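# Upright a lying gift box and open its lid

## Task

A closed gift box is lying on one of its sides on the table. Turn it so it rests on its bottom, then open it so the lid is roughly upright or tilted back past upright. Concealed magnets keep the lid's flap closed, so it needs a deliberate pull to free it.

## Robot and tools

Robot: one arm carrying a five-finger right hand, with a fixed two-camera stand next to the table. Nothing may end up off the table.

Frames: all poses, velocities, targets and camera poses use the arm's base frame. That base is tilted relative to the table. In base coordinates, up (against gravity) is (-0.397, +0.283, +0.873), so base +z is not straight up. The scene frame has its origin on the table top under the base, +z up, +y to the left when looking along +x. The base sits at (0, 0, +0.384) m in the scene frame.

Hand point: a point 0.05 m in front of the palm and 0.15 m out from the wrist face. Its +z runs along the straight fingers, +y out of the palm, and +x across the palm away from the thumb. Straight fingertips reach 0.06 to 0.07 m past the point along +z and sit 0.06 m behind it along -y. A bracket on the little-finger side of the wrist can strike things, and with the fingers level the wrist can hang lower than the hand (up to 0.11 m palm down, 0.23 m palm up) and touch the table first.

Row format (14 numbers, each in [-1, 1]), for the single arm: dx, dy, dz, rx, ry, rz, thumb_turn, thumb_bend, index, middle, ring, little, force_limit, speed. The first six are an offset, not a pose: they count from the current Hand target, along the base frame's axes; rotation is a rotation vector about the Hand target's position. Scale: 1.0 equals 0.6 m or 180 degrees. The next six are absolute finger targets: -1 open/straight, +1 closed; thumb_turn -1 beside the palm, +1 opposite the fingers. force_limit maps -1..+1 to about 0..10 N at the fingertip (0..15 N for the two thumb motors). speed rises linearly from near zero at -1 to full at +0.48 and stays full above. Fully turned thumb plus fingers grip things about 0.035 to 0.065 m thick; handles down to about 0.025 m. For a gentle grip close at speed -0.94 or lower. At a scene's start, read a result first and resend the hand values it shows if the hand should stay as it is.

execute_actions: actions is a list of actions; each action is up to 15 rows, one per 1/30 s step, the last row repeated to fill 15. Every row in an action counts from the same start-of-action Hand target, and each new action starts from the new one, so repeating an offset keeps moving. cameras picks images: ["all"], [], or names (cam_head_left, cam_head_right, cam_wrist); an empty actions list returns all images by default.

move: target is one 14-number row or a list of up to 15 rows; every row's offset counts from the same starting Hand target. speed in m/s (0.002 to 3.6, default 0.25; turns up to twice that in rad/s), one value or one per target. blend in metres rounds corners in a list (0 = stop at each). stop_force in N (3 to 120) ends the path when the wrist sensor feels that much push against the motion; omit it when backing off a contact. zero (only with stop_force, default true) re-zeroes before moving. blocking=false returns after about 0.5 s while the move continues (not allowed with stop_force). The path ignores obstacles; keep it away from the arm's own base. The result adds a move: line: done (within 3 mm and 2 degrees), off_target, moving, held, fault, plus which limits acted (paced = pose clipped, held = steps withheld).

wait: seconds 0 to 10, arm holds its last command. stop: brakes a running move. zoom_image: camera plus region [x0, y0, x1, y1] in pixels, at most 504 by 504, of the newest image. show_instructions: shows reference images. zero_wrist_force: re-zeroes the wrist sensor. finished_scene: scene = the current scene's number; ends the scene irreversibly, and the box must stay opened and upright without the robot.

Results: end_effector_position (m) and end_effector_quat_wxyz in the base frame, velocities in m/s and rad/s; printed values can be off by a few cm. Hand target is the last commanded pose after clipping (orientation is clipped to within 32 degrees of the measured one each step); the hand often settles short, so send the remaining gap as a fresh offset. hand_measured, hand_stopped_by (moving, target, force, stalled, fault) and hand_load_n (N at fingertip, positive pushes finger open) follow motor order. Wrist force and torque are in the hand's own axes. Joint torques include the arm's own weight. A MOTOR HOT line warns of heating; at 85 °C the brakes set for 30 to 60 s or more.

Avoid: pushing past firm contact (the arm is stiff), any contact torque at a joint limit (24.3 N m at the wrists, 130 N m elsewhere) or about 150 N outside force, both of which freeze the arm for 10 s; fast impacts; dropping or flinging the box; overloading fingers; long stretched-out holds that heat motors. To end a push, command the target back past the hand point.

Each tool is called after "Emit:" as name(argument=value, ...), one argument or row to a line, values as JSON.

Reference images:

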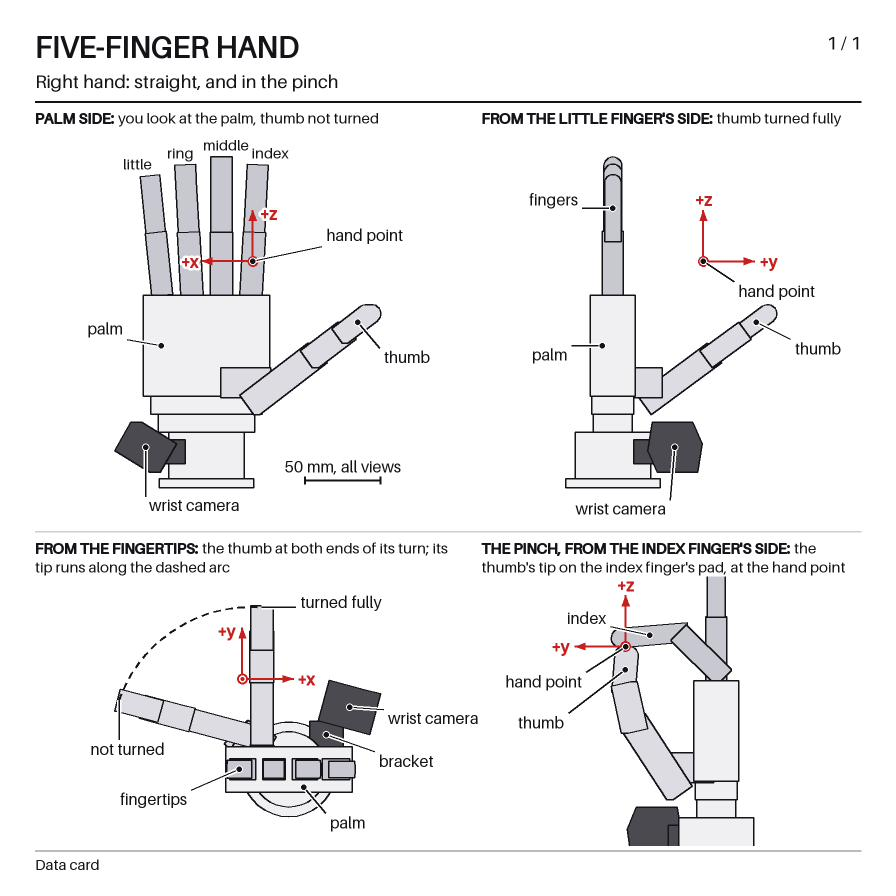

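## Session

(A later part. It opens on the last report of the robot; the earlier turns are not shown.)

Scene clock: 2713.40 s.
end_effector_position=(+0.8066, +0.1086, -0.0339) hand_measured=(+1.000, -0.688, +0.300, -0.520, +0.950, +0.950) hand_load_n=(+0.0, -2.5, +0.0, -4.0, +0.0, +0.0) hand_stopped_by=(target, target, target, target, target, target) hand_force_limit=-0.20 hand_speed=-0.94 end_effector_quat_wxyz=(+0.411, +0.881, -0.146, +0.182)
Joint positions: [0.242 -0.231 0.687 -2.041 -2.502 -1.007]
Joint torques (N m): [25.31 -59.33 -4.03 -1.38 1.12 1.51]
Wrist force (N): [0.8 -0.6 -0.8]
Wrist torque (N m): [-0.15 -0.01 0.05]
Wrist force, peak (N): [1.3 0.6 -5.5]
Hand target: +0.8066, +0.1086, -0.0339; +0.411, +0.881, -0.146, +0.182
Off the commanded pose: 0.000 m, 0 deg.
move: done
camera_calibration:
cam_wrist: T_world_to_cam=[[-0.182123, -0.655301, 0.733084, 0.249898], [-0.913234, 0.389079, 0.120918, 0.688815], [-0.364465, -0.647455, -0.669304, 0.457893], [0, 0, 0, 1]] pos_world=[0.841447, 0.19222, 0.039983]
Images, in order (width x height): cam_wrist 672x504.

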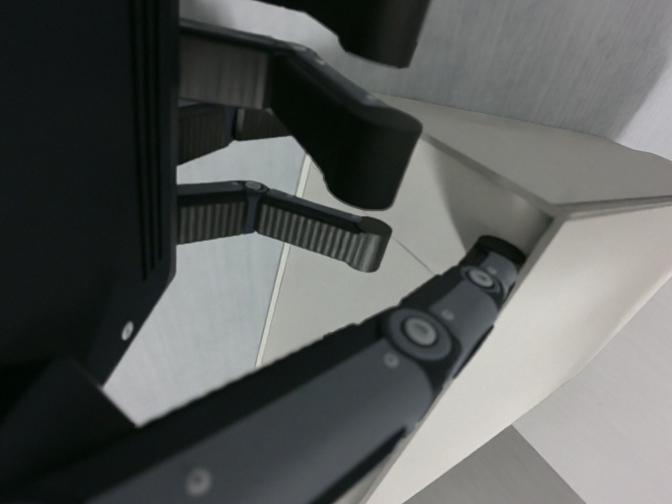

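Emit:
move(
  target=[0, 0, 0, 0, 0, 0, 1, -0.73, 0.3, -0.52, 0.95, 0.95, -0.2, -0.94],
  speed=0.01,
  cameras=["cam_wrist"],
)

Emit:
zoom_image(
  camera="cam_wrist",
  region=[400, 120, 600, 300],
)

Scene clock: 2736.90 s.
end_effector_position=(+0.8066, +0.1086, -0.0339) hand_measured=(+1.000, -0.728, +0.300, -0.520, +0.950, +0.950) hand_load_n=(-0.5, -4.0, +0.0, -3.5, +0.5, +0.0) hand_stopped_by=(target, target, target, target, target, target) hand_force_limit=-0.20 hand_speed=-0.94 end_effector_quat_wxyz=(+0.411, +0.881, -0.146, +0.182)
Joint positions: [0.242 -0.231 0.687 -2.041 -2.502 -1.007]
Joint torques (N m): [25.19 -59.95 -9.86 -2.14 -2.95 1.32]
Wrist force (N): [1.3 -0.6 0.6]
Wrist torque (N m): [-0.09 -0.03 0.07]
Wrist force, peak (N): [1.3 -1.5 1.8]
Hand target: +0.8066, +0.1086, -0.0339; +0.411, +0.881, -0.146, +0.182
Off the commanded pose: 0.000 m, 0 deg.
move: done
camera_calibration:
cam_wrist: T_world_to_cam=[[-0.182123, -0.655301, 0.733084, 0.249898], [-0.913234, 0.389079, 0.120918, 0.688815], [-0.364465, -0.647455, -0.669304, 0.457893], [0, 0, 0, 1]] pos_world=[0.841447, 0.19222, 0.039983]
Images, in order (width x height): cam_wrist 672x504.

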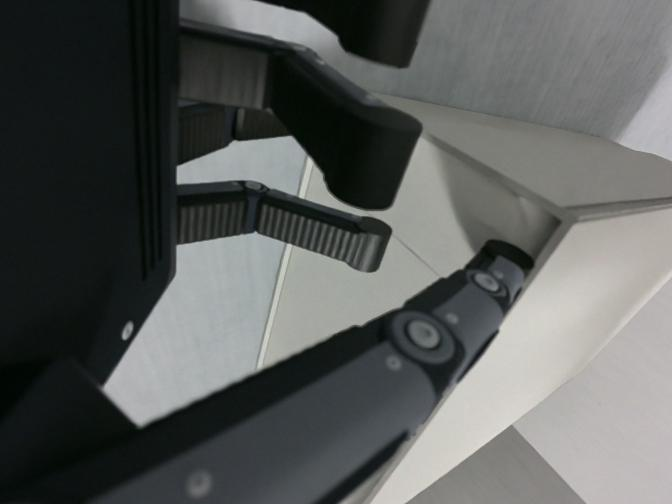

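Scaled by 2.520 from the camera's 672x504 image, which has a finer 960x720 frame.

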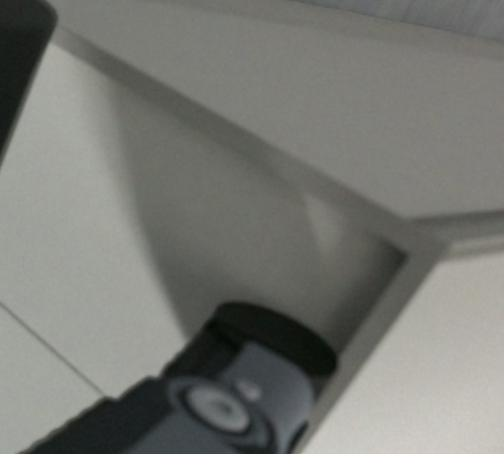

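Emit:
zoom_image(
  camera="cam_wrist",
  region=[240, 140, 420, 380],
)

Scaled by 2.100 from the camera's 672x504 image, which has a finer 960x720 frame.

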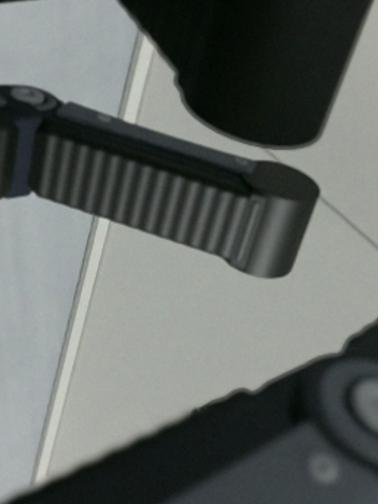

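Emit:
move(
  target=[0, 0, 0, 0, 0, 0, 1, -0.78, 0.3, -0.52, 0.95, 0.95, -0.2, -0.94],
  speed=0.01,
  cameras=["all"],
)

Emit:
zoom_image(
  camera="cam_wrist",
  region=[250, 60, 660, 440],
)

Scene clock: 2768.40 s.
end_effector_position=(+0.8066, +0.1086, -0.0339) hand_measured=(+1.000, -0.778, +0.300, -0.520, +0.950, +0.950) hand_load_n=(-0.5, -2.5, +0.0, -3.5, +0.0, +0.0) hand_stopped_by=(target, target, target, target, target, target) hand_force_limit=-0.20 hand_speed=-0.94 end_effector_quat_wxyz=(+0.411, +0.881, -0.146, +0.182)
Joint positions: [0.242 -0.231 0.687 -2.041 -2.502 -1.007]
Joint torques (N m): [24.75 -59.4 -18.75 -3.01 -2.72 1.15]
Wrist force (N): [1.3 -0.3 -0.3]
Wrist torque (N m): [-0.12 -0.03 0.07]
Wrist force, peak (N): [1.1 -1.3 0.9]
Hand target: +0.8066, +0.1086, -0.0339; +0.411, +0.881, -0.146, +0.182
Off the commanded pose: 0.000 m, 0 deg.
move: done
camera_calibration:
cam_wrist: T_world_to_cam=[[-0.182191, -0.655273, 0.733092, 0.24995], [-0.913221, 0.389127, 0.120863, 0.688797], [-0.364465, -0.647455, -0.669304, 0.457892], [0, 0, 0, 1]] pos_world=[0.841447, 0.19222, 0.0399827]

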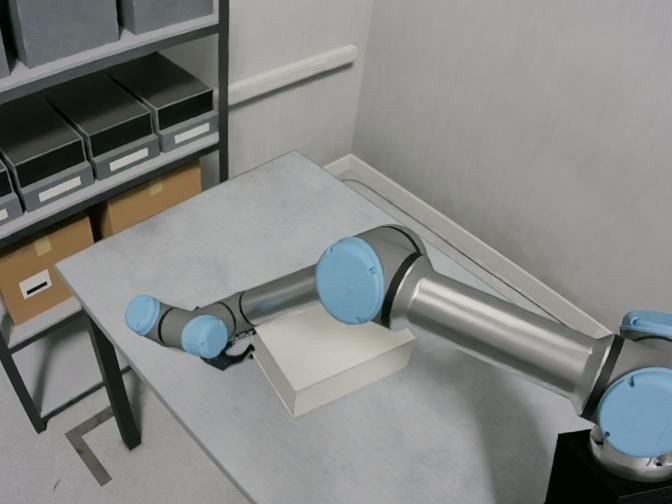

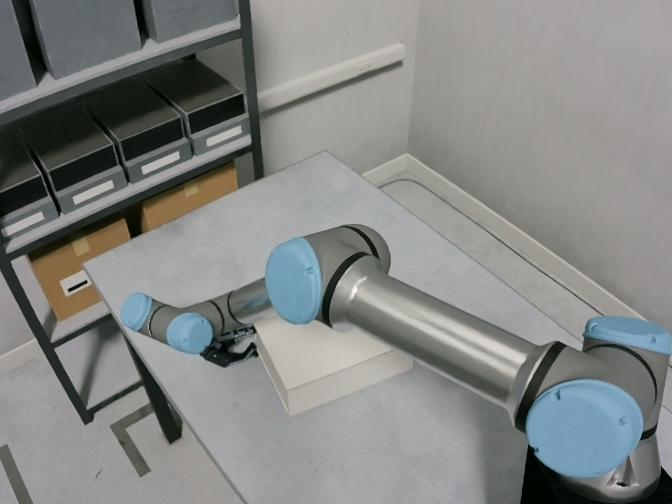

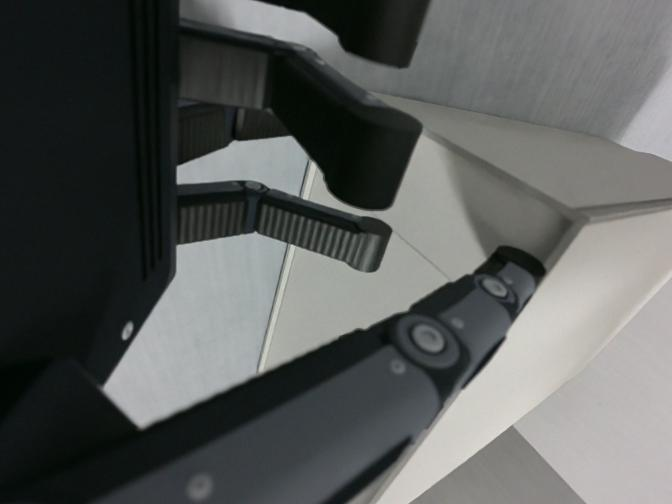

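Scaled by 1.229 from the camera's 672x504 image, which has a finer 960x720 frame.

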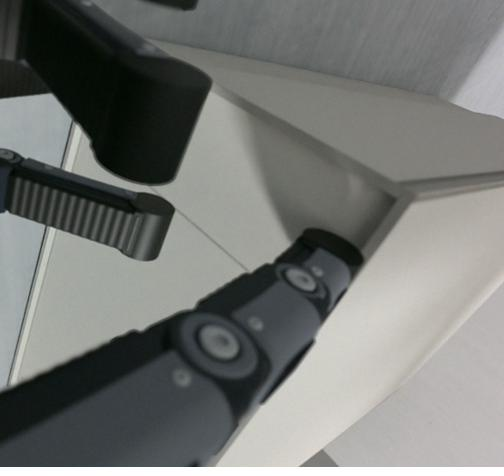

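Emit:
move(
  target=[0, 0, 0, 0, 0, 0, 1, -0.35, 0.3, -0.52, 0.95, 0.95, -0.2, -0.94],
  speed=0.01,
  cameras=[],
)

Emit:
move(
  target=[-0.00331, 0.00236, 0.00728, 0, 0, 0, 1, -0.35, 0.3, -0.52, 0.95, 0.95, -0.2, -0.94],
  speed=0.01,
  cameras=["cam_wrist"],
)

Scene clock: 2899.80 s.
end_effector_position=(+0.8058, +0.1053, -0.0369) hand_measured=(+1.000, -0.778, +0.300, -0.504, +0.950, +0.950) hand_load_n=(+0.0, +0.0, +0.0, -21.0, +0.0, +0.0) hand_stopped_by=(target, target, target, target, target, target) hand_force_limit=-0.20 hand_speed=-0.94 end_effector_quat_wxyz=(+0.412, +0.881, -0.147, +0.180)
Joint positions: [0.239 -0.228 0.689 -2.041 -2.504 -1.007]
Joint torques (N m): [23.39 -53.69 -16.42 -1.68 -0.89 -0.19]
Wrist force (N): [1.9 7.1 -15.4]
Wrist torque (N m): [0.22 0.40 0.25]
Wrist force, peak (N): [1.9 -1.2 -27.6]
Hand target: +0.8058, +0.1053, -0.0369; +0.412, +0.881, -0.147, +0.180
CONTROL GIVEN BACK BY A PERSON. The controller of the arm reported an emergency stop while the arm waited for this call, through no command of yours: the brakes were set. The arm may have sagged a little. What the arm strikes, pushes or drops without control can cost score or fail the task. A move or wait that this ends or prevents says "fault": that word means this event, not a fault of the arm. Your reply's later calls are not run. Nothing of this call ran. The stop is reset and the motors are on. The brakes are open. The arm holds where it came to rest, not your last command. Commands run again from your next reply on.
move: fault
No camera images: "cameras" was empty.

not run: an earlier result of this reply reported a stop or a fault. Calls in your next reply go to the robot.

Emit:
move(
  target=[-0.00331, 0.00236, 0.00728, 0, 0, 0, 1, -0.778, 0.3, -0.52, 0.95, 0.95, -0.2, -0.94],
  speed=0.01,
  cameras=["cam_wrist"],
)

Scene clock: 2907.73 s.
end_effector_position=(+0.8038, +0.1067, -0.0326) hand_measured=(+1.000, -0.778, +0.300, -0.508, +0.950, +0.950) hand_load_n=(+0.0, -0.5, +0.0, +0.0, +0.5, +0.0) hand_stopped_by=(target, target, target, target, target, target) hand_force_limit=-0.20 hand_speed=-0.94 end_effector_quat_wxyz=(+0.412, +0.881, -0.147, +0.180)
Joint positions: [0.241 -0.24 0.702 -2.039 -2.504 -1.003]
Joint torques (N m): [29.46 -66.03 -3.05 0.36 -1.49 2.29]
Wrist force (N): [0.3 0.0 1.2]
Wrist torque (N m): [-0.11 -0.10 -0.02]
Wrist force, peak (N): [2.0 7.3 -15.4]
Hand target: +0.8038, +0.1067, -0.0325; +0.412, +0.881, -0.147, +0.180
Off the commanded pose: 0.000 m, 0 deg.
CONTROL GIVEN BACK BY A PERSON, as an earlier result said. Commands run again.
move: done
camera_calibration:
cam_wrist: T_world_to_cam=[[-0.18095, -0.652907, 0.735506, 0.246129], [-0.911291, 0.392561, 0.124279, 0.68498], [-0.369874, -0.647772, -0.666022, 0.46102], [0, 0, 0, 1]] pos_world=[0.839272, 0.190439, 0.0408915]
Images, in order (width x height): cam_wrist 672x504.

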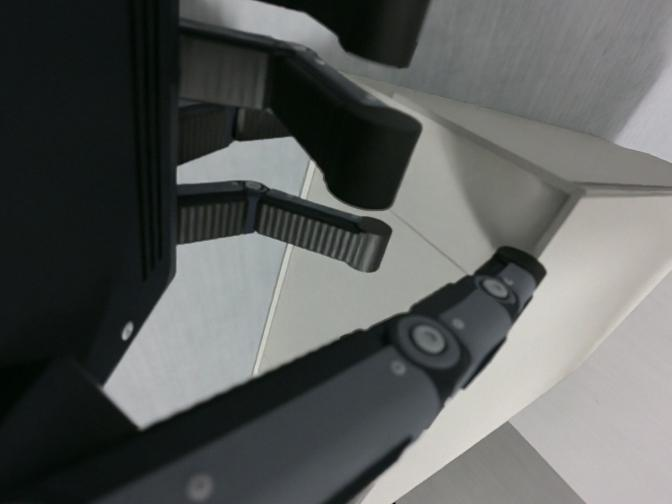

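Emit:
move(
  target=[0, 0, 0, 0, 0, 0, 1, -0.35, 0.3, -0.518, 0.95, 0.95, -0.2, -0.94],
  speed=0.01,
  cameras=[],
)

Emit:
move(
  target=[-0.00155, 0.00665, 0.00477, 0, 0, 0, 1, -0.35, 0.3, -0.52, 0.95, 0.95, -0.2, -0.94],
  speed=0.01,
  cameras=["all"],
)

Scene clock: 2927.10 s.
end_effector_position=(+0.8038, +0.1067, -0.0325) hand_measured=(+1.000, -0.350, +0.300, -0.518, +0.950, +0.950) hand_load_n=(+0.0, +0.0, +0.5, +0.0, +0.0, +0.0) hand_stopped_by=(target, moving, target, target, target, target) hand_force_limit=-0.20 hand_speed=-0.94 end_effector_quat_wxyz=(+0.412, +0.881, -0.147, +0.180)
Joint positions: [0.241 -0.24 0.702 -2.039 -2.504 -1.003]
Joint torques (N m): [31.41 -65.51 -2.87 -3.29 -2.53 -0.13]
Wrist force (N): [0.2 0.2 1.2]
Wrist torque (N m): [-0.08 -0.08 -0.03]
Wrist force, peak (N): [0.2 0.3 1.5]
Hand target: +0.8038, +0.1067, -0.0325; +0.412, +0.881, -0.147, +0.180
Off the commanded pose: 0.000 m, 0 deg.
move: moving (no rest 5 s after the path's end)
No camera images: "cameras" was empty.

Scene clock: 2927.93 s.
end_effector_position=(+0.8029, +0.1106, -0.0297) hand_measured=(+1.000, -0.350, +0.300, -0.520, +0.950, +0.950) hand_load_n=(+0.0, +0.0, +0.0, +0.0, +0.0, +0.0) hand_stopped_by=(target, target, target, target, target, target) hand_force_limit=-0.20 hand_speed=-0.94 end_effector_quat_wxyz=(+0.412, +0.881, -0.147, +0.180)
Joint positions: [0.245 -0.243 0.7 -2.027 -2.504 -0.995]
Joint torques (N m): [31.52 -66.16 -28.81 0.33 -3.13 2.45]
Wrist force (N): [-0.1 0.3 1.3]
Wrist torque (N m): [-0.07 -0.04 -0.04]
Wrist force, peak (N): [0.1 0.2 1.5]
Hand target: +0.8028, +0.1107, -0.0296; +0.412, +0.881, -0.147, +0.180
Off the commanded pose: 0.000 m, 0 deg.
move: done
camera_calibration:
cam_wrist: T_world_to_cam=[[-0.181018, -0.652878, 0.735515, 0.246431], [-0.911277, 0.392609, 0.124224, 0.682251], [-0.369873, -0.647772, -0.666022, 0.465145], [0, 0, 0, 1]] pos_world=[0.838372, 0.194339, 0.0437912]

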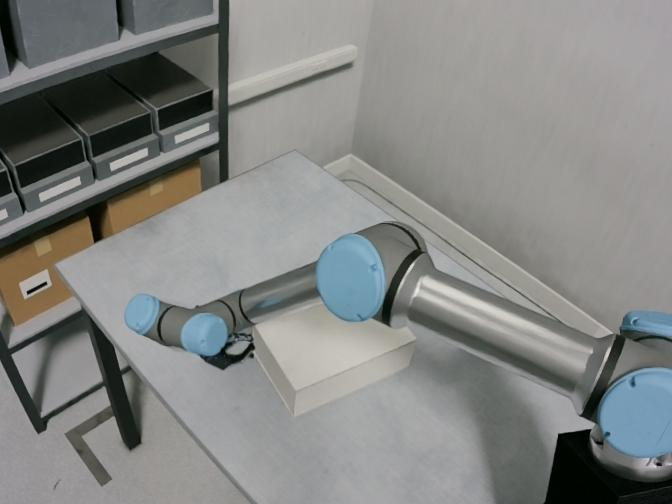

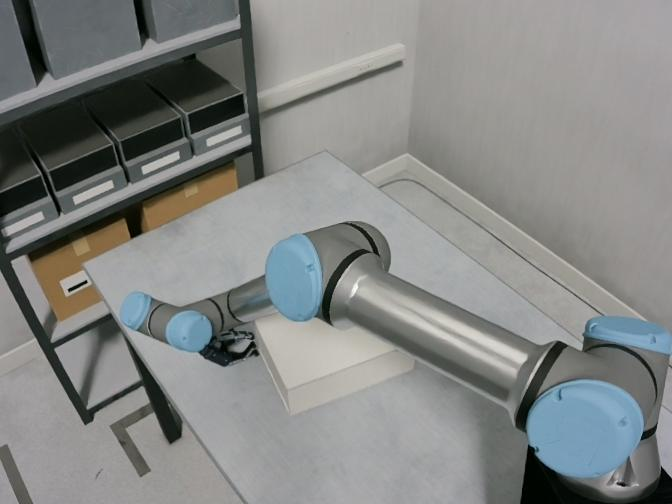

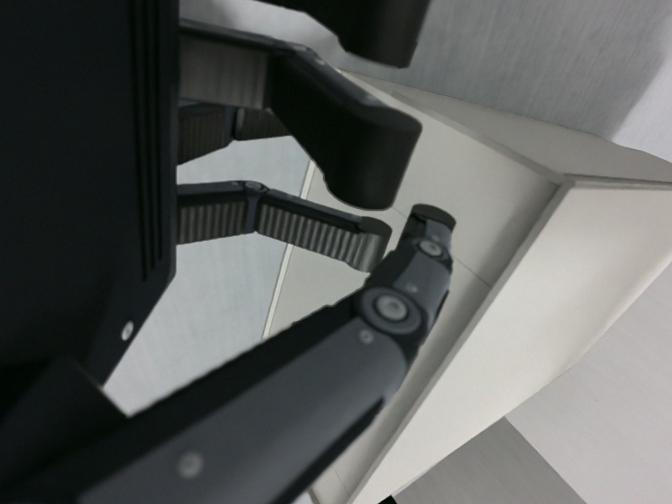

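Emit:
move(
  target=[-0.00074, -0.00318, 0.0007, 0, 0, 0, 1, -0.35, 0.3, -0.52, 0.95, 0.95, -0.2, -0.94],
  speed=0.006,
  cameras=[],
)

Emit:
move(
  target=[-0.00055, -0.00238, 0.00052, 0, 0, 0, 1, -0.35, 0.3, -0.52, 0.95, 0.95, -0.2, -0.94],
  speed=0.006,
  cameras=[],
)

Emit:
move(
  target=[-0.00055, -0.00238, 0.00052, 0, 0, 0, 1, -0.35, 0.3, -0.52, 0.95, 0.95, -0.2, -0.94],
  speed=0.006,
  cameras=["cam_wrist"],
)

Scene clock: 2948.10 s.
end_effector_position=(+0.8024, +0.1089, -0.0292) hand_measured=(+1.000, -0.350, +0.300, -0.520, +0.950, +0.950) hand_load_n=(+0.0, +0.0, +0.0, +0.0, +0.0, +0.0) hand_stopped_by=(target, target, target, target, target, target) hand_force_limit=-0.20 hand_speed=-0.94 end_effector_quat_wxyz=(+0.412, +0.881, -0.147, +0.180)
Joint positions: [0.244 -0.247 0.707 -2.033 -2.504 -0.998]
Joint torques (N m): [18.07 -67.08 -3.99 -3.65 -3.01 -2.6]
Wrist force (N): [0.5 0.1 1.2]
Wrist torque (N m): [-0.10 -0.13 0.07]
Wrist force, peak (N): [0.2 0.1 1.4]
Hand target: +0.8024, +0.1088, -0.0292; +0.412, +0.881, -0.147, +0.180
Off the commanded pose: 0.000 m, 0 deg.
move: done
No camera images: "cameras" was empty.

Scene clock: 2948.80 s.
end_effector_position=(+0.8021, +0.1075, -0.0289) hand_measured=(+1.000, -0.350, +0.300, -0.520, +0.950, +0.950) hand_load_n=(+0.0, -0.5, +0.0, +0.0, +0.0, +0.0) hand_stopped_by=(target, target, target, target, target, target) hand_force_limit=-0.20 hand_speed=-0.94 end_effector_quat_wxyz=(+0.412, +0.881, -0.147, +0.180) end_effector_velocity=(+0.000, -0.002, +0.000) end_effector_angular_velocity=(-0.001, +0.000, -0.001)
Joint positions: [0.242 -0.25 0.714 -2.039 -2.504 -1.001]
Joint velocities: [-0.002 -0.002 0.005 -0.004 -0.001 -0.001]
Joint torques (N m): [19.04 -66.25 -2.81 -3.7 -2.75 -2.69]
Wrist force (N): [0.4 0.0 1.4]
Wrist torque (N m): [-0.13 -0.12 0.05]
Wrist force, peak (N): [0.4 0.0 1.4]
Hand target: +0.8021, +0.1074, -0.0289; +0.412, +0.881, -0.147, +0.180
Off the commanded pose: 0.000 m, 0 deg.
move: done
No camera images: "cameras" was empty.

Scene clock: 2949.50 s.
end_effector_position=(+0.8018, +0.1061, -0.0286) hand_measured=(+1.000, -0.350, +0.300, -0.520, +0.950, +0.950) hand_load_n=(+0.0, +0.0, +0.0, +0.0, +0.0, +0.0) hand_stopped_by=(target, target, target, target, target, target) hand_force_limit=-0.20 hand_speed=-0.94 end_effector_quat_wxyz=(+0.412, +0.881, -0.147, +0.180) end_effector_velocity=(+0.000, -0.002, +0.000) end_effector_angular_velocity=(+0.000, +0.002, +0.000)
Joint positions: [0.241 -0.253 0.72 -2.044 -2.504 -1.003]
Joint velocities: [-0.002 -0.002 0.005 -0.003 0 -0.003]
Joint torques (N m): [18.88 -65.06 -2.92 -3.3 -2.04 -2.37]
Wrist force (N): [0.4 0.4 0.8]
Wrist torque (N m): [-0.02 -0.10 0.07]
Wrist force, peak (N): [0.3 0.0 1.4]
Hand target: +0.8017, +0.1060, -0.0286; +0.412, +0.881, -0.147, +0.180
Off the commanded pose: 0.000 m, 0 deg.
move: done
camera_calibration:
cam_wrist: T_world_to_cam=[[-0.181018, -0.652878, 0.735515, 0.242485], [-0.911277, 0.392609, 0.124224, 0.682878], [-0.369873, -0.647772, -0.666022, 0.462556], [0, 0, 0, 1]] pos_world=[0.837272, 0.189839, 0.0448912]
Images, in order (width x height): cam_wrist 672x504.

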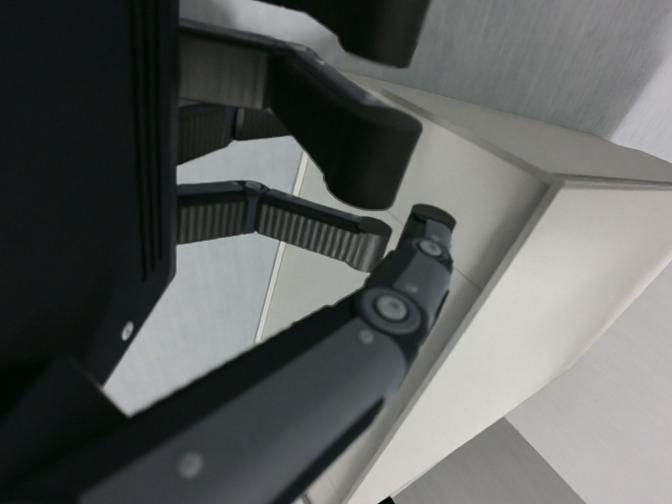

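Emit:
move(
  target=[-0.00037, -0.00159, 0.00035, 0, 0, 0, 1, -0.35, 0.3, -0.52, 0.95, 0.95, -0.2, -0.94],
  speed=0.006,
  cameras=[],
)

Emit:
move(
  target=[-0.00037, -0.00159, 0.00035, 0, 0, 0, 1, -0.35, 0.3, -0.52, 0.95, 0.95, -0.2, -0.94],
  speed=0.006,
  cameras=[],
)

Emit:
move(
  target=[-0.00037, -0.00159, 0.00035, 0, 0, 0, 1, -0.35, 0.3, -0.52, 0.95, 0.95, -0.2, -0.94],
  speed=0.006,
  cameras=["cam_wrist"],
)

Scene clock: 2962.03 s.
end_effector_position=(+0.8015, +0.1051, -0.0284) hand_measured=(+1.000, -0.350, +0.300, -0.520, +0.950, +0.950) hand_load_n=(+0.0, +0.0, +0.0, +0.0, +0.0, +0.0) hand_stopped_by=(target, target, target, target, target, target) hand_force_limit=-0.20 hand_speed=-0.94 end_effector_quat_wxyz=(+0.412, +0.881, -0.147, +0.180)
Joint positions: [0.24 -0.255 0.724 -2.047 -2.504 -1.005]
Joint torques (N m): [19.18 -65.57 -2.92 -3.67 1.24 -2.7]
Wrist force (N): [0.4 0.2 1.2]
Wrist torque (N m): [-0.10 -0.11 0.05]
Wrist force, peak (N): [0.4 0.3 1.3]
Hand target: +0.8015, +0.1050, -0.0284; +0.412, +0.881, -0.147, +0.180
Off the commanded pose: 0.000 m, 0 deg.
move: done
No camera images: "cameras" was empty.

Scene clock: 2962.73 s.
end_effector_position=(+0.8013, +0.1041, -0.0282) hand_measured=(+1.000, -0.350, +0.300, -0.520, +0.950, +0.950) hand_load_n=(+0.0, +0.0, +0.0, +0.0, +0.0, +0.5) hand_stopped_by=(target, target, target, target, target, target) hand_force_limit=-0.20 hand_speed=-0.94 end_effector_quat_wxyz=(+0.412, +0.881, -0.147, +0.180)
Joint positions: [0.239 -0.257 0.728 -2.051 -2.504 -1.007]
Joint torques (N m): [18.87 -65.86 -2.22 -3.37 1.42 -2.54]
Wrist force (N): [0.4 0.4 0.6]
Wrist torque (N m): [0.00 -0.10 0.06]
Wrist force, peak (N): [0.3 0.1 1.4]
Hand target: +0.8013, +0.1040, -0.0282; +0.412, +0.881, -0.147, +0.180
Off the commanded pose: 0.000 m, 0 deg.
move: done
No camera images: "cameras" was empty.

Scene clock: 2963.43 s.
end_effector_position=(+0.8011, +0.1032, -0.0280) hand_measured=(+1.000, -0.350, +0.300, -0.520, +0.950, +0.950) hand_load_n=(+0.0, +0.0, +0.0, +0.0, +0.0, +0.0) hand_stopped_by=(target, target, target, target, target, target) hand_force_limit=-0.20 hand_speed=-0.94 end_effector_quat_wxyz=(+0.412, +0.881, -0.147, +0.180)
Joint positions: [0.238 -0.259 0.732 -2.054 -2.504 -1.009]
Joint torques (N m): [18.6 -65.49 -3.43 -3.35 1.31 -2.55]
Wrist force (N): [0.6 0.0 1.0]
Wrist torque (N m): [-0.09 -0.14 0.06]
Wrist force, peak (N): [0.2 -0.1 1.3]
Hand target: +0.8011, +0.1031, -0.0280; +0.412, +0.881, -0.147, +0.180
Off the commanded pose: 0.000 m, 0 deg.
move: done
camera_calibration:
cam_wrist: T_world_to_cam=[[-0.181018, -0.652878, 0.735515, 0.23995], [-0.911277, 0.392609, 0.124224, 0.683292], [-0.369873, -0.647772, -0.666022, 0.460884], [0, 0, 0, 1]] pos_world=[0.836572, 0.186939, 0.0455912]
Images, in order (width x height): cam_wrist 672x504.

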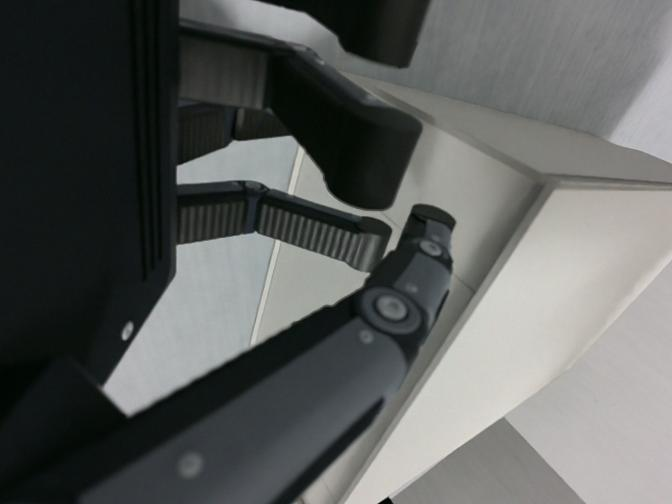

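Emit:
move(
  target=[-0.00037, -0.00159, 0.00035, 0, 0, 0, 1, -0.35, 0.3, -0.52, 0.95, 0.95, -0.2, -0.94],
  speed=0.006,
  cameras=[],
)

Emit:
move(
  target=[-0.00037, -0.00159, 0.00035, 0, 0, 0, 1, -0.35, 0.3, -0.52, 0.95, 0.95, -0.2, -0.94],
  speed=0.006,
  cameras=["cam_wrist"],
)

Scene clock: 2975.37 s.
end_effector_position=(+0.8009, +0.1022, -0.0278) hand_measured=(+1.000, -0.350, +0.300, -0.520, +0.950, +0.950) hand_load_n=(+0.0, +0.0, +0.0, +0.0, +0.0, +0.0) hand_stopped_by=(target, target, target, target, target, target) hand_force_limit=-0.20 hand_speed=-0.94 end_effector_quat_wxyz=(+0.412, +0.881, -0.147, +0.180)
Joint positions: [0.237 -0.261 0.736 -2.058 -2.504 -1.01]
Joint torques (N m): [19.1 -66.91 -2.31 -3.49 1.37 -2.8]
Wrist force (N): [0.1 0.2 1.2]
Wrist torque (N m): [-0.08 -0.07 0.04]
Wrist force, peak (N): [0.3 0.6 1.3]
Hand target: +0.8009, +0.1021, -0.0277; +0.412, +0.881, -0.147, +0.180
Off the commanded pose: 0.000 m, 0 deg.
move: done
No camera images: "cameras" was empty.

Scene clock: 2976.07 s.
end_effector_position=(+0.8006, +0.1013, -0.0275) hand_measured=(+1.000, -0.350, +0.300, -0.520, +0.950, +0.950) hand_load_n=(+0.0, +0.0, +0.0, +0.5, +0.0, +0.0) hand_stopped_by=(target, target, target, target, target, target) hand_force_limit=-0.20 hand_speed=-0.94 end_effector_quat_wxyz=(+0.412, +0.881, -0.147, +0.180)
Joint positions: [0.236 -0.263 0.74 -2.061 -2.504 -1.012]
Joint torques (N m): [18.38 -65.39 -2.22 -3.26 0.81 -2.55]
Wrist force (N): [0.6 -0.7 0.3]
Wrist torque (N m): [-0.05 -0.05 0.03]
Wrist force, peak (N): [0.8 -1.1 -0.1]
Hand target: +0.8006, +0.1012, -0.0275; +0.412, +0.881, -0.147, +0.180
Off the commanded pose: 0.000 m, 0 deg.
move: done
camera_calibration:
cam_wrist: T_world_to_cam=[[-0.181018, -0.652878, 0.735515, 0.238343], [-0.911277, 0.392609, 0.124224, 0.683624], [-0.369873, -0.647772, -0.666022, 0.459772], [0, 0, 0, 1]] pos_world=[0.836172, 0.185039, 0.0459912]
Images, in order (width x height): cam_wrist 672x504.

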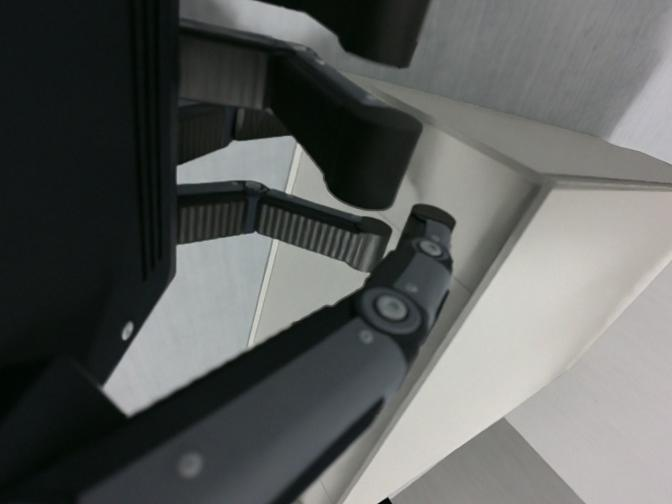

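Emit:
move(
  target=[0.00265, -0.00189, -0.00582, 0, 0, 0, 1, -0.35, 0.3, -0.52, 0.95, 0.95, -0.2, -0.94],
  speed=0.005,
  stop_force=6,
  cameras=[],
)

Emit:
move(
  target=[0.00066, -0.00047, -0.00146, 0, 0, 0, 1, -0.35, 0.3, -0.52, 0.95, 0.95, -0.2, -0.94],
  speed=0.003,
  stop_force=9,
  zero=false,
  cameras=["cam_wrist"],
)

Scene clock: 2989.93 s.
end_effector_position=(+0.8022, +0.1001, -0.0310) hand_measured=(+1.000, -0.350, +0.300, -0.520, +0.950, +0.950) hand_load_n=(+0.0, +0.0, +0.5, -0.5, +0.0, +0.5) hand_stopped_by=(target, target, target, target, target, target) hand_force_limit=-0.20 hand_speed=-0.94 end_effector_quat_wxyz=(+0.412, +0.881, -0.147, +0.180)
Joint positions: [0.234 -0.254 0.73 -2.063 -2.504 -1.015]
Joint torques (N m): [17.74 -41.18 -27.84 -3.38 1.22 -2.64]
Wrist force (N): [0.1 -0.2 -0.1]
Wrist torque (N m): [-0.05 -0.04 0.02]
Wrist force, peak (N): [0.9 -1.1 0.4]
Hand target: +0.8022, +0.1001, -0.0310; +0.412, +0.881, -0.147, +0.180
Off the commanded pose: 0.000 m, 0 deg.
move: done
No camera images: "cameras" was empty.

Scene clock: 2991.20 s.
end_effector_position=(+0.8026, +0.0998, -0.0319) hand_measured=(+1.000, -0.350, +0.300, -0.520, +0.950, +0.950) hand_load_n=(+0.0, +0.0, +0.0, -7.0, +0.0, +0.0) hand_stopped_by=(target, target, target, target, target, target) hand_force_limit=-0.20 hand_speed=-0.94 end_effector_quat_wxyz=(+0.412, +0.881, -0.147, +0.180)
Joint positions: [0.233 -0.251 0.728 -2.064 -2.504 -1.016]
Joint torques (N m): [15.55 -38.64 -26.97 -3.28 1.38 -2.63]
Wrist force (N): [-0.3 1.5 -5.3]
Wrist torque (N m): [0.08 0.01 0.06]
Wrist force, peak (N): [0.0 1.2 -5.5]
Hand target: +0.8026, +0.0998, -0.0319; +0.412, +0.881, -0.147, +0.180
Off the commanded pose: 0.000 m, 0 deg.
move: done
camera_calibration:
cam_wrist: T_world_to_cam=[[-0.181018, -0.652878, 0.735515, 0.240944], [-0.911277, 0.392609, 0.124224, 0.686491], [-0.369873, -0.647772, -0.666022, 0.456573], [0, 0, 0, 1]] pos_world=[0.838072, 0.183539, 0.0415912]
Images, in order (width x height): cam_wrist 672x504.

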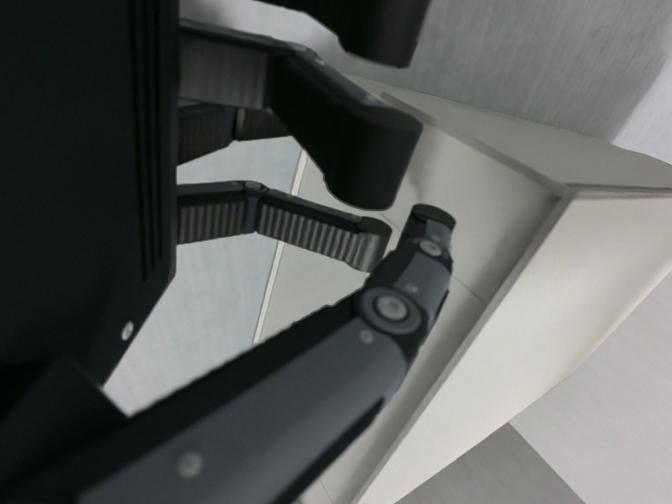

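Emit:
move(
  target=[0.000147, 0.000635, -0.00014, 0, 0, 0, 1, -0.35, 0.3, -0.52, 0.95, 0.95, -0.2, -0.94],
  speed=0.003,
  cameras=[],
)

Emit:
move(
  target=[0.00047, 0.00024, -0.00111, 0, 0, 0, 1, -0.35, 0.3, -0.52, 0.95, 0.95, -0.2, -0.94],
  speed=0.003,
  cameras=[],
)

Scene clock: 2996.63 s.
end_effector_position=(+0.8027, +0.1001, -0.0320) hand_measured=(+1.000, -0.350, +0.300, -0.520, +0.950, +0.950) hand_load_n=(+0.0, +0.0, +0.0, -6.0, +0.0, +0.0) hand_stopped_by=(target, target, target, target, target, target) hand_force_limit=-0.20 hand_speed=-0.94 end_effector_quat_wxyz=(+0.412, +0.881, -0.147, +0.180)
Joint positions: [0.234 -0.251 0.727 -2.063 -2.504 -1.015]
Joint torques (N m): [29.89 -40.14 -27.87 0.35 1.53 2.24]
Wrist force (N): [0.3 3.3 -1.6]
Wrist torque (N m): [-0.03 -0.05 0.11]
Wrist force, peak (N): [0.1 1.2 -5.6]
Hand target: +0.8027, +0.1002, -0.0320; +0.412, +0.881, -0.147, +0.180
Off the commanded pose: 0.000 m, 0 deg.
move: done
No camera images: "cameras" was empty.

Scene clock: 2997.33 s.
end_effector_position=(+0.8030, +0.1003, -0.0326) hand_measured=(+1.000, -0.350, +0.300, -0.520, +0.950, +0.950) hand_load_n=(+0.0, +0.0, +0.0, -8.0, +0.0, +0.0) hand_stopped_by=(target, target, target, target, target, target) hand_force_limit=-0.20 hand_speed=-0.94 end_effector_quat_wxyz=(+0.412, +0.881, -0.147, +0.180)
Joint positions: [0.234 -0.249 0.724 -2.062 -2.504 -1.015]
Joint torques (N m): [29.28 -38.56 -27.09 0.21 1.1 2.3]
Wrist force (N): [0.3 4.1 -3.1]
Wrist torque (N m): [-0.04 -0.03 0.11]
Wrist force, peak (N): [0.3 4.1 -3.1]
Hand target: +0.8030, +0.1003, -0.0327; +0.412, +0.881, -0.147, +0.180
Off the commanded pose: 0.000 m, 0 deg.
move: done
No camera images: "cameras" was empty.

Emit:
move(
  target=[0.00066, -0.00047, -0.00146, 0, 0, 0, 1, -0.35, 0.3, -0.52, 0.95, 0.95, -0.2, -0.94],
  speed=0.003,
  cameras=["cam_wrist"],
)

Scene clock: 3012.87 s.
end_effector_position=(+0.8034, +0.1001, -0.0335) hand_measured=(+1.000, -0.350, +0.300, -0.518, +0.950, +0.950) hand_load_n=(+0.0, +0.0, +0.0, -14.0, +0.0, +0.0) hand_stopped_by=(target, target, target, target, target, target) hand_force_limit=-0.20 hand_speed=-0.94 end_effector_quat_wxyz=(+0.412, +0.881, -0.147, +0.180)
Joint positions: [0.233 -0.246 0.721 -2.062 -2.504 -1.016]
Joint torques (N m): [15.12 -34.83 -25.45 -3.43 -0.91 -2.58]
Wrist force (N): [-0.6 5.0 -8.6]
Wrist torque (N m): [0.07 0.08 0.11]
Wrist force, peak (N): [-0.6 5.0 -8.6]
Hand target: +0.8034, +0.1000, -0.0335; +0.412, +0.881, -0.147, +0.180
Off the commanded pose: 0.000 m, 0 deg.
move: done
camera_calibration:
cam_wrist: T_world_to_cam=[[-0.181018, -0.652878, 0.735515, 0.242388], [-0.911277, 0.392609, 0.124224, 0.687288], [-0.369873, -0.647772, -0.666022, 0.456064], [0, 0, 0, 1]] pos_world=[0.838872, 0.183839, 0.0400912]
Images, in order (width x height): cam_wrist 672x504.

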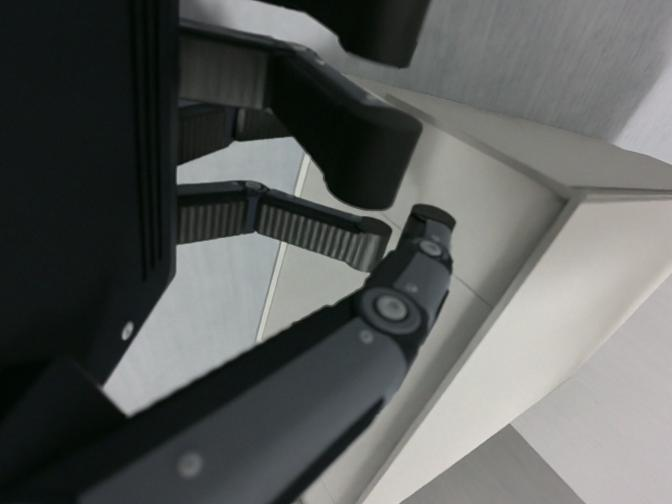

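Emit:
move(
  target=[0.000088, 0.000381, -0.000084, 0, 0, 0, 1, -0.35, 0.3, -0.52, 0.95, 0.95, -0.2, -0.94],
  speed=0.003,
  cameras=[],
)

Emit:
move(
  target=[0, 0, 0, 0, 0, 0, 1, -0.56, 0.3, -0.52, 0.95, 0.95, -0.2, -0.94],
  speed=0.01,
  cameras=[],
)

Emit:
move(
  target=[0, 0, 0, 0, 0, 0, 1, -0.62, 0.3, -0.52, 0.95, 0.95, -0.2, -0.94],
  speed=0.01,
  cameras=["cam_wrist"],
)

Scene clock: 3020.73 s.
end_effector_position=(+0.8034, +0.1002, -0.0336) hand_measured=(+1.000, -0.350, +0.300, -0.518, +0.950, +0.950) hand_load_n=(+0.0, +0.0, +0.0, -15.5, +0.0, +0.0) hand_stopped_by=(target, target, target, target, target, target) hand_force_limit=-0.20 hand_speed=-0.94 end_effector_quat_wxyz=(+0.412, +0.881, -0.147, +0.180)
Joint positions: [0.234 -0.246 0.72 -2.062 -2.504 -1.015]
Joint torques (N m): [27.55 -35.92 -25.97 0.19 -1.27 2.14]
Wrist force (N): [-0.5 6.4 -8.1]
Wrist torque (N m): [0.04 -0.03 0.17]
Wrist force, peak (N): [-0.5 5.1 -9.7]
Hand target: +0.8034, +0.1002, -0.0336; +0.412, +0.881, -0.147, +0.180
Off the commanded pose: 0.000 m, 0 deg.
move: done
No camera images: "cameras" was empty.

Scene clock: 3023.37 s.
end_effector_position=(+0.8034, +0.1002, -0.0336) hand_measured=(+1.000, -0.560, +0.300, -0.518, +0.950, +0.950) hand_load_n=(+0.0, +0.0, +0.0, -15.0, +0.0, +0.0) hand_stopped_by=(target, target, target, target, target, target) hand_force_limit=-0.20 hand_speed=-0.94 end_effector_quat_wxyz=(+0.412, +0.881, -0.147, +0.180)
Joint positions: [0.234 -0.246 0.72 -2.062 -2.504 -1.015]
Joint torques (N m): [27.4 -35.68 -26.33 0.18 -1.64 2.04]
Wrist force (N): [-0.7 6.7 -7.8]
Wrist torque (N m): [0.03 0.00 0.16]
Wrist force, peak (N): [-0.8 6.8 -7.9]
Hand target: +0.8034, +0.1002, -0.0336; +0.412, +0.881, -0.147, +0.180
Off the commanded pose: 0.000 m, 0 deg.
move: done
No camera images: "cameras" was empty.

Scene clock: 3024.27 s.
end_effector_position=(+0.8034, +0.1002, -0.0336) hand_measured=(+1.000, -0.620, +0.300, -0.518, +0.950, +0.950) hand_load_n=(+0.0, +0.0, +0.0, -15.5, +0.0, +0.0) hand_stopped_by=(target, target, target, target, target, target) hand_force_limit=-0.20 hand_speed=-0.94 end_effector_quat_wxyz=(+0.412, +0.881, -0.147, +0.180)
Joint positions: [0.234 -0.246 0.72 -2.062 -2.504 -1.015]
Joint torques (N m): [27.87 -35.83 -26.21 0.16 -1.75 1.98]
Wrist force (N): [-0.9 6.5 -7.5]
Wrist torque (N m): [-0.01 0.03 0.14]
Wrist force, peak (N): [-0.7 6.6 -7.9]
Hand target: +0.8034, +0.1002, -0.0336; +0.412, +0.881, -0.147, +0.180
Off the commanded pose: 0.000 m, 0 deg.
move: done
camera_calibration:
cam_wrist: T_world_to_cam=[[-0.181018, -0.652878, 0.735515, 0.242665], [-0.911277, 0.392609, 0.124224, 0.687235], [-0.369873, -0.647772, -0.666022, 0.45606], [0, 0, 0, 1]] pos_world=[0.838872, 0.184039, 0.0398912]
Images, in order (width x height): cam_wrist 672x504.

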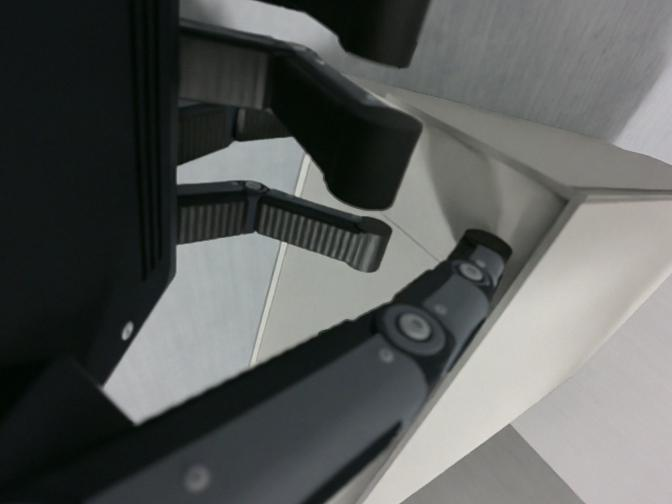

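Emit:
move(
  target=[0, 0, 0, 0, 0, 0, 1, -0.66, 0.3, -0.52, 0.95, 0.95, -0.2, -0.94],
  speed=0.01,
  cameras=[],
)

Emit:
move(
  target=[0, 0, 0, 0, 0, 0, 1, -0.675, 0.3, -0.52, 0.95, 0.95, -0.2, -0.94],
  speed=0.01,
  cameras=["cam_wrist"],
)

Scene clock: 3030.37 s.
end_effector_position=(+0.8034, +0.1002, -0.0336) hand_measured=(+1.000, -0.660, +0.300, -0.518, +0.950, +0.950) hand_load_n=(+0.0, -0.5, +0.0, -15.5, +0.0, +0.0) hand_stopped_by=(target, target, target, target, target, target) hand_force_limit=-0.20 hand_speed=-0.94 end_effector_quat_wxyz=(+0.412, +0.881, -0.147, +0.180)
Joint positions: [0.234 -0.246 0.72 -2.062 -2.504 -1.015]
Joint torques (N m): [27.16 -35.53 -26.8 0.12 -1.75 1.92]
Wrist force (N): [-0.8 6.6 -7.4]
Wrist torque (N m): [0.01 0.01 0.15]
Wrist force, peak (N): [-0.9 7.0 -7.7]
Hand target: +0.8034, +0.1002, -0.0336; +0.412, +0.881, -0.147, +0.180
Off the commanded pose: 0.000 m, 0 deg.
move: done
No camera images: "cameras" was empty.

Scene clock: 3030.87 s.
end_effector_position=(+0.8034, +0.1002, -0.0336) hand_measured=(+1.000, -0.674, +0.300, -0.518, +0.950, +0.950) hand_load_n=(+0.0, -1.5, +0.0, -15.5, +0.0, +0.0) hand_stopped_by=(target, target, target, target, target, target) hand_force_limit=-0.20 hand_speed=-0.94 end_effector_quat_wxyz=(+0.412, +0.881, -0.147, +0.180)
Joint positions: [0.234 -0.246 0.72 -2.062 -2.504 -1.015]
Joint torques (N m): [27.7 -36.24 -25.87 0.21 -1.62 2.05]
Wrist force (N): [-0.6 5.2 -7.3]
Wrist torque (N m): [-0.08 0.01 0.15]
Wrist force, peak (N): [-0.8 6.5 -7.7]
Hand target: +0.8034, +0.1002, -0.0336; +0.412, +0.881, -0.147, +0.180
Off the commanded pose: 0.000 m, 0 deg.
move: done
camera_calibration:
cam_wrist: T_world_to_cam=[[-0.181018, -0.652878, 0.735515, 0.242665], [-0.911277, 0.392609, 0.124224, 0.687235], [-0.369873, -0.647772, -0.666022, 0.45606], [0, 0, 0, 1]] pos_world=[0.838872, 0.184039, 0.0398912]
Images, in order (width x height): cam_wrist 672x504.

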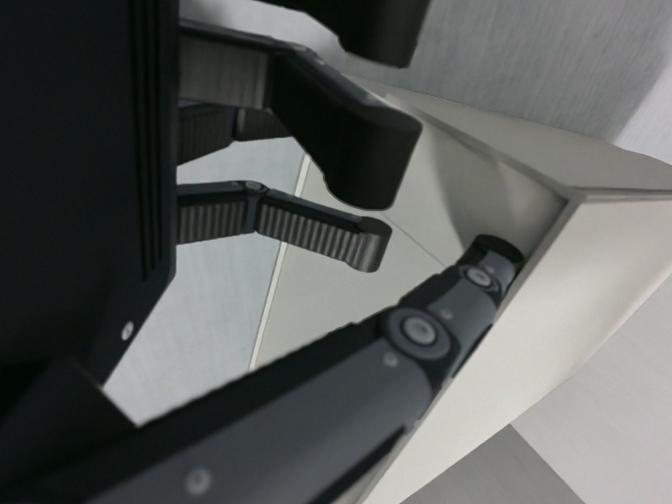

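Emit:
move(
  target=[0.000125, 0.00054, -0.000119, -0.00149, 0.000185, -0.00073, 1, -0.675, 0.3, -0.52, 0.95, 0.95, -0.2, -0.94],
  speed=0.003,
  cameras=[],
)

Emit:
move(
  target=[0, 0, 0, 0, 0, 0, 1, -0.69, 0.3, -0.52, 0.95, 0.95, -0.2, -0.94],
  speed=0.01,
  cameras=[],
)

Scene clock: 3047.37 s.
end_effector_position=(+0.8035, +0.1006, -0.0336) hand_measured=(+1.000, -0.676, +0.300, -0.518, +0.950, +0.950) hand_load_n=(+0.0, +0.0, +0.0, -14.5, +0.0, +0.0) hand_stopped_by=(target, target, target, target, target, target) hand_force_limit=-0.20 hand_speed=-0.94 end_effector_quat_wxyz=(+0.415, +0.880, -0.147, +0.179)
Joint positions: [0.234 -0.242 0.714 -2.053 -2.508 -1.01]
Joint torques (N m): [27.5 -35.7 -27.91 0.06 -1.94 2.2]
Wrist force (N): [-0.8 6.7 -6.7]
Wrist torque (N m): [-0.01 0.01 0.09]
Wrist force, peak (N): [-0.8 6.7 -7.3]
Hand target: +0.8035, +0.1006, -0.0337; +0.415, +0.880, -0.147, +0.179
Off the commanded pose: 0.000 m, 0 deg.
move: done
No camera images: "cameras" was empty.

Scene clock: 3047.87 s.
end_effector_position=(+0.8035, +0.1006, -0.0337) hand_measured=(+1.000, -0.690, +0.300, -0.518, +0.950, +0.950) hand_load_n=(+0.0, +0.0, +0.5, -15.0, +0.0, +0.0) hand_stopped_by=(target, target, target, target, target, target) hand_force_limit=-0.20 hand_speed=-0.94 end_effector_quat_wxyz=(+0.415, +0.880, -0.147, +0.179)
Joint positions: [0.234 -0.242 0.713 -2.053 -2.508 -1.01]
Joint torques (N m): [27.67 -36.59 -26.39 0.18 -1.77 2.35]
Wrist force (N): [-0.8 6.5 -6.7]
Wrist torque (N m): [-0.02 0.01 0.08]
Wrist force, peak (N): [-0.5 6.8 -6.9]
Hand target: +0.8035, +0.1006, -0.0337; +0.415, +0.880, -0.147, +0.179
Off the commanded pose: 0.000 m, 0 deg.
move: done
No camera images: "cameras" was empty.

Emit:
move(
  target=[0, 0, 0, 0, 0, 0, 1, -0.71, 0.3, -0.52, 0.95, 0.95, -0.2, -0.94],
  speed=0.01,
  cameras=[],
)

Emit:
move(
  target=[0, 0, 0, 0, 0, 0, 1, -0.725, 0.3, -0.52, 0.95, 0.95, -0.2, -0.94],
  speed=0.01,
  cameras=["cam_wrist"],
)

Emit:
zoom_image(
  camera="cam_wrist",
  region=[400, 120, 600, 300],
)

Scene clock: 3055.93 s.
end_effector_position=(+0.8035, +0.1006, -0.0337) hand_measured=(+1.000, -0.708, +0.300, -0.518, +0.950, +0.950) hand_load_n=(+0.0, -4.0, +0.0, -15.5, +0.0, +0.0) hand_stopped_by=(target, target, target, target, target, target) hand_force_limit=-0.20 hand_speed=-0.94 end_effector_quat_wxyz=(+0.415, +0.880, -0.147, +0.179)
Joint positions: [0.234 -0.242 0.713 -2.053 -2.508 -1.01]
Joint torques (N m): [29.11 -38.89 -26.17 0.23 -1.52 2.14]
Wrist force (N): [-0.4 4.5 -4.6]
Wrist torque (N m): [-0.09 0.05 0.06]
Wrist force, peak (N): [-0.7 6.7 -6.9]
Hand target: +0.8035, +0.1006, -0.0337; +0.415, +0.880, -0.147, +0.179
Off the commanded pose: 0.000 m, 0 deg.
move: done
No camera images: "cameras" was empty.

Scene clock: 3056.43 s.
end_effector_position=(+0.8035, +0.1006, -0.0337) hand_measured=(+1.000, -0.722, +0.300, -0.518, +0.950, +0.950) hand_load_n=(+0.0, -6.5, +0.0, -15.5, +0.0, +0.0) hand_stopped_by=(target, target, target, target, target, target) hand_force_limit=-0.20 hand_speed=-0.94 end_effector_quat_wxyz=(+0.415, +0.880, -0.147, +0.179)
Joint positions: [0.234 -0.242 0.713 -2.053 -2.508 -1.01]
Joint torques (N m): [28.01 -39.97 -26.36 0.15 -1.81 2.15]
Wrist force (N): [0.1 2.5 -3.9]
Wrist torque (N m): [-0.16 0.06 0.04]
Wrist force, peak (N): [-0.2 4.9 -4.8]
Hand target: +0.8035, +0.1006, -0.0337; +0.415, +0.880, -0.147, +0.179
Off the commanded pose: 0.000 m, 0 deg.
move: done
camera_calibration:
cam_wrist: T_world_to_cam=[[-0.182038, -0.648994, 0.738695, 0.243381], [-0.910311, 0.395251, 0.122925, 0.686119], [-0.371747, -0.650065, -0.662737, 0.458099], [0, 0, 0, 1]] pos_world=[0.839183, 0.184558, 0.0394735]
Images, in order (width x height): cam_wrist 672x504.

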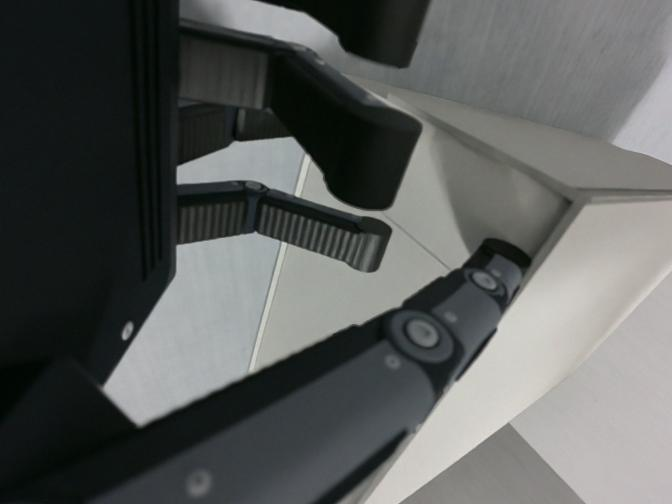

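Scaled by 2.520 from the camera's 672x504 image, which has a finer 960x720 frame.

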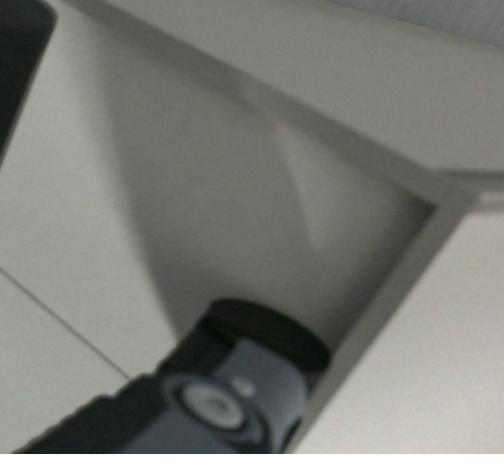

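Emit:
move(
  target=[0.000084, 0.00036, -0.000079, -0.00099, 0.000123, -0.00049, 1, -0.725, 0.3, -0.52, 0.95, 0.95, -0.2, -0.94],
  speed=0.003,
  cameras=[],
)

Emit:
move(
  target=[0, 0, 0, 0, 0, 0, 1, -0.74, 0.3, -0.52, 0.95, 0.95, -0.2, -0.94],
  speed=0.01,
  cameras=[],
)

Scene clock: 3063.63 s.
end_effector_position=(+0.8036, +0.1008, -0.0337) hand_measured=(+1.000, -0.722, +0.300, -0.518, +0.950, +0.950) hand_load_n=(-0.5, -4.5, +0.0, -13.5, +0.0, +0.0) hand_stopped_by=(target, target, target, target, target, target) hand_force_limit=-0.20 hand_speed=-0.94 end_effector_quat_wxyz=(+0.416, +0.879, -0.148, +0.179)
Joint positions: [0.235 -0.239 0.709 -2.047 -2.511 -1.007]
Joint torques (N m): [28.81 -38.92 -26.02 0.51 -2.17 2.12]
Wrist force (N): [0.7 3.3 -3.9]
Wrist torque (N m): [-0.04 0.06 0.06]
Wrist force, peak (N): [0.6 3.4 -4.1]
Hand target: +0.8036, +0.1008, -0.0337; +0.416, +0.879, -0.148, +0.179
Off the commanded pose: 0.000 m, 0 deg.
move: done
No camera images: "cameras" was empty.

Scene clock: 3064.13 s.
end_effector_position=(+0.8036, +0.1008, -0.0337) hand_measured=(+1.000, -0.738, +0.300, -0.518, +0.950, +0.950) hand_load_n=(-0.5, -3.0, +0.0, -13.0, +0.0, +0.5) hand_stopped_by=(target, target, target, target, target, target) hand_force_limit=-0.20 hand_speed=-0.94 end_effector_quat_wxyz=(+0.416, +0.879, -0.148, +0.179)
Joint positions: [0.235 -0.239 0.709 -2.047 -2.511 -1.007]
Joint torques (N m): [27.63 -36.76 -26.97 0.32 -2.3 2.24]
Wrist force (N): [0.2 3.2 -5.0]
Wrist torque (N m): [-0.10 0.08 0.04]
Wrist force, peak (N): [0.4 3.2 -5.2]
Hand target: +0.8036, +0.1008, -0.0337; +0.416, +0.879, -0.148, +0.179
Off the commanded pose: 0.000 m, 0 deg.
move: done
No camera images: "cameras" was empty.


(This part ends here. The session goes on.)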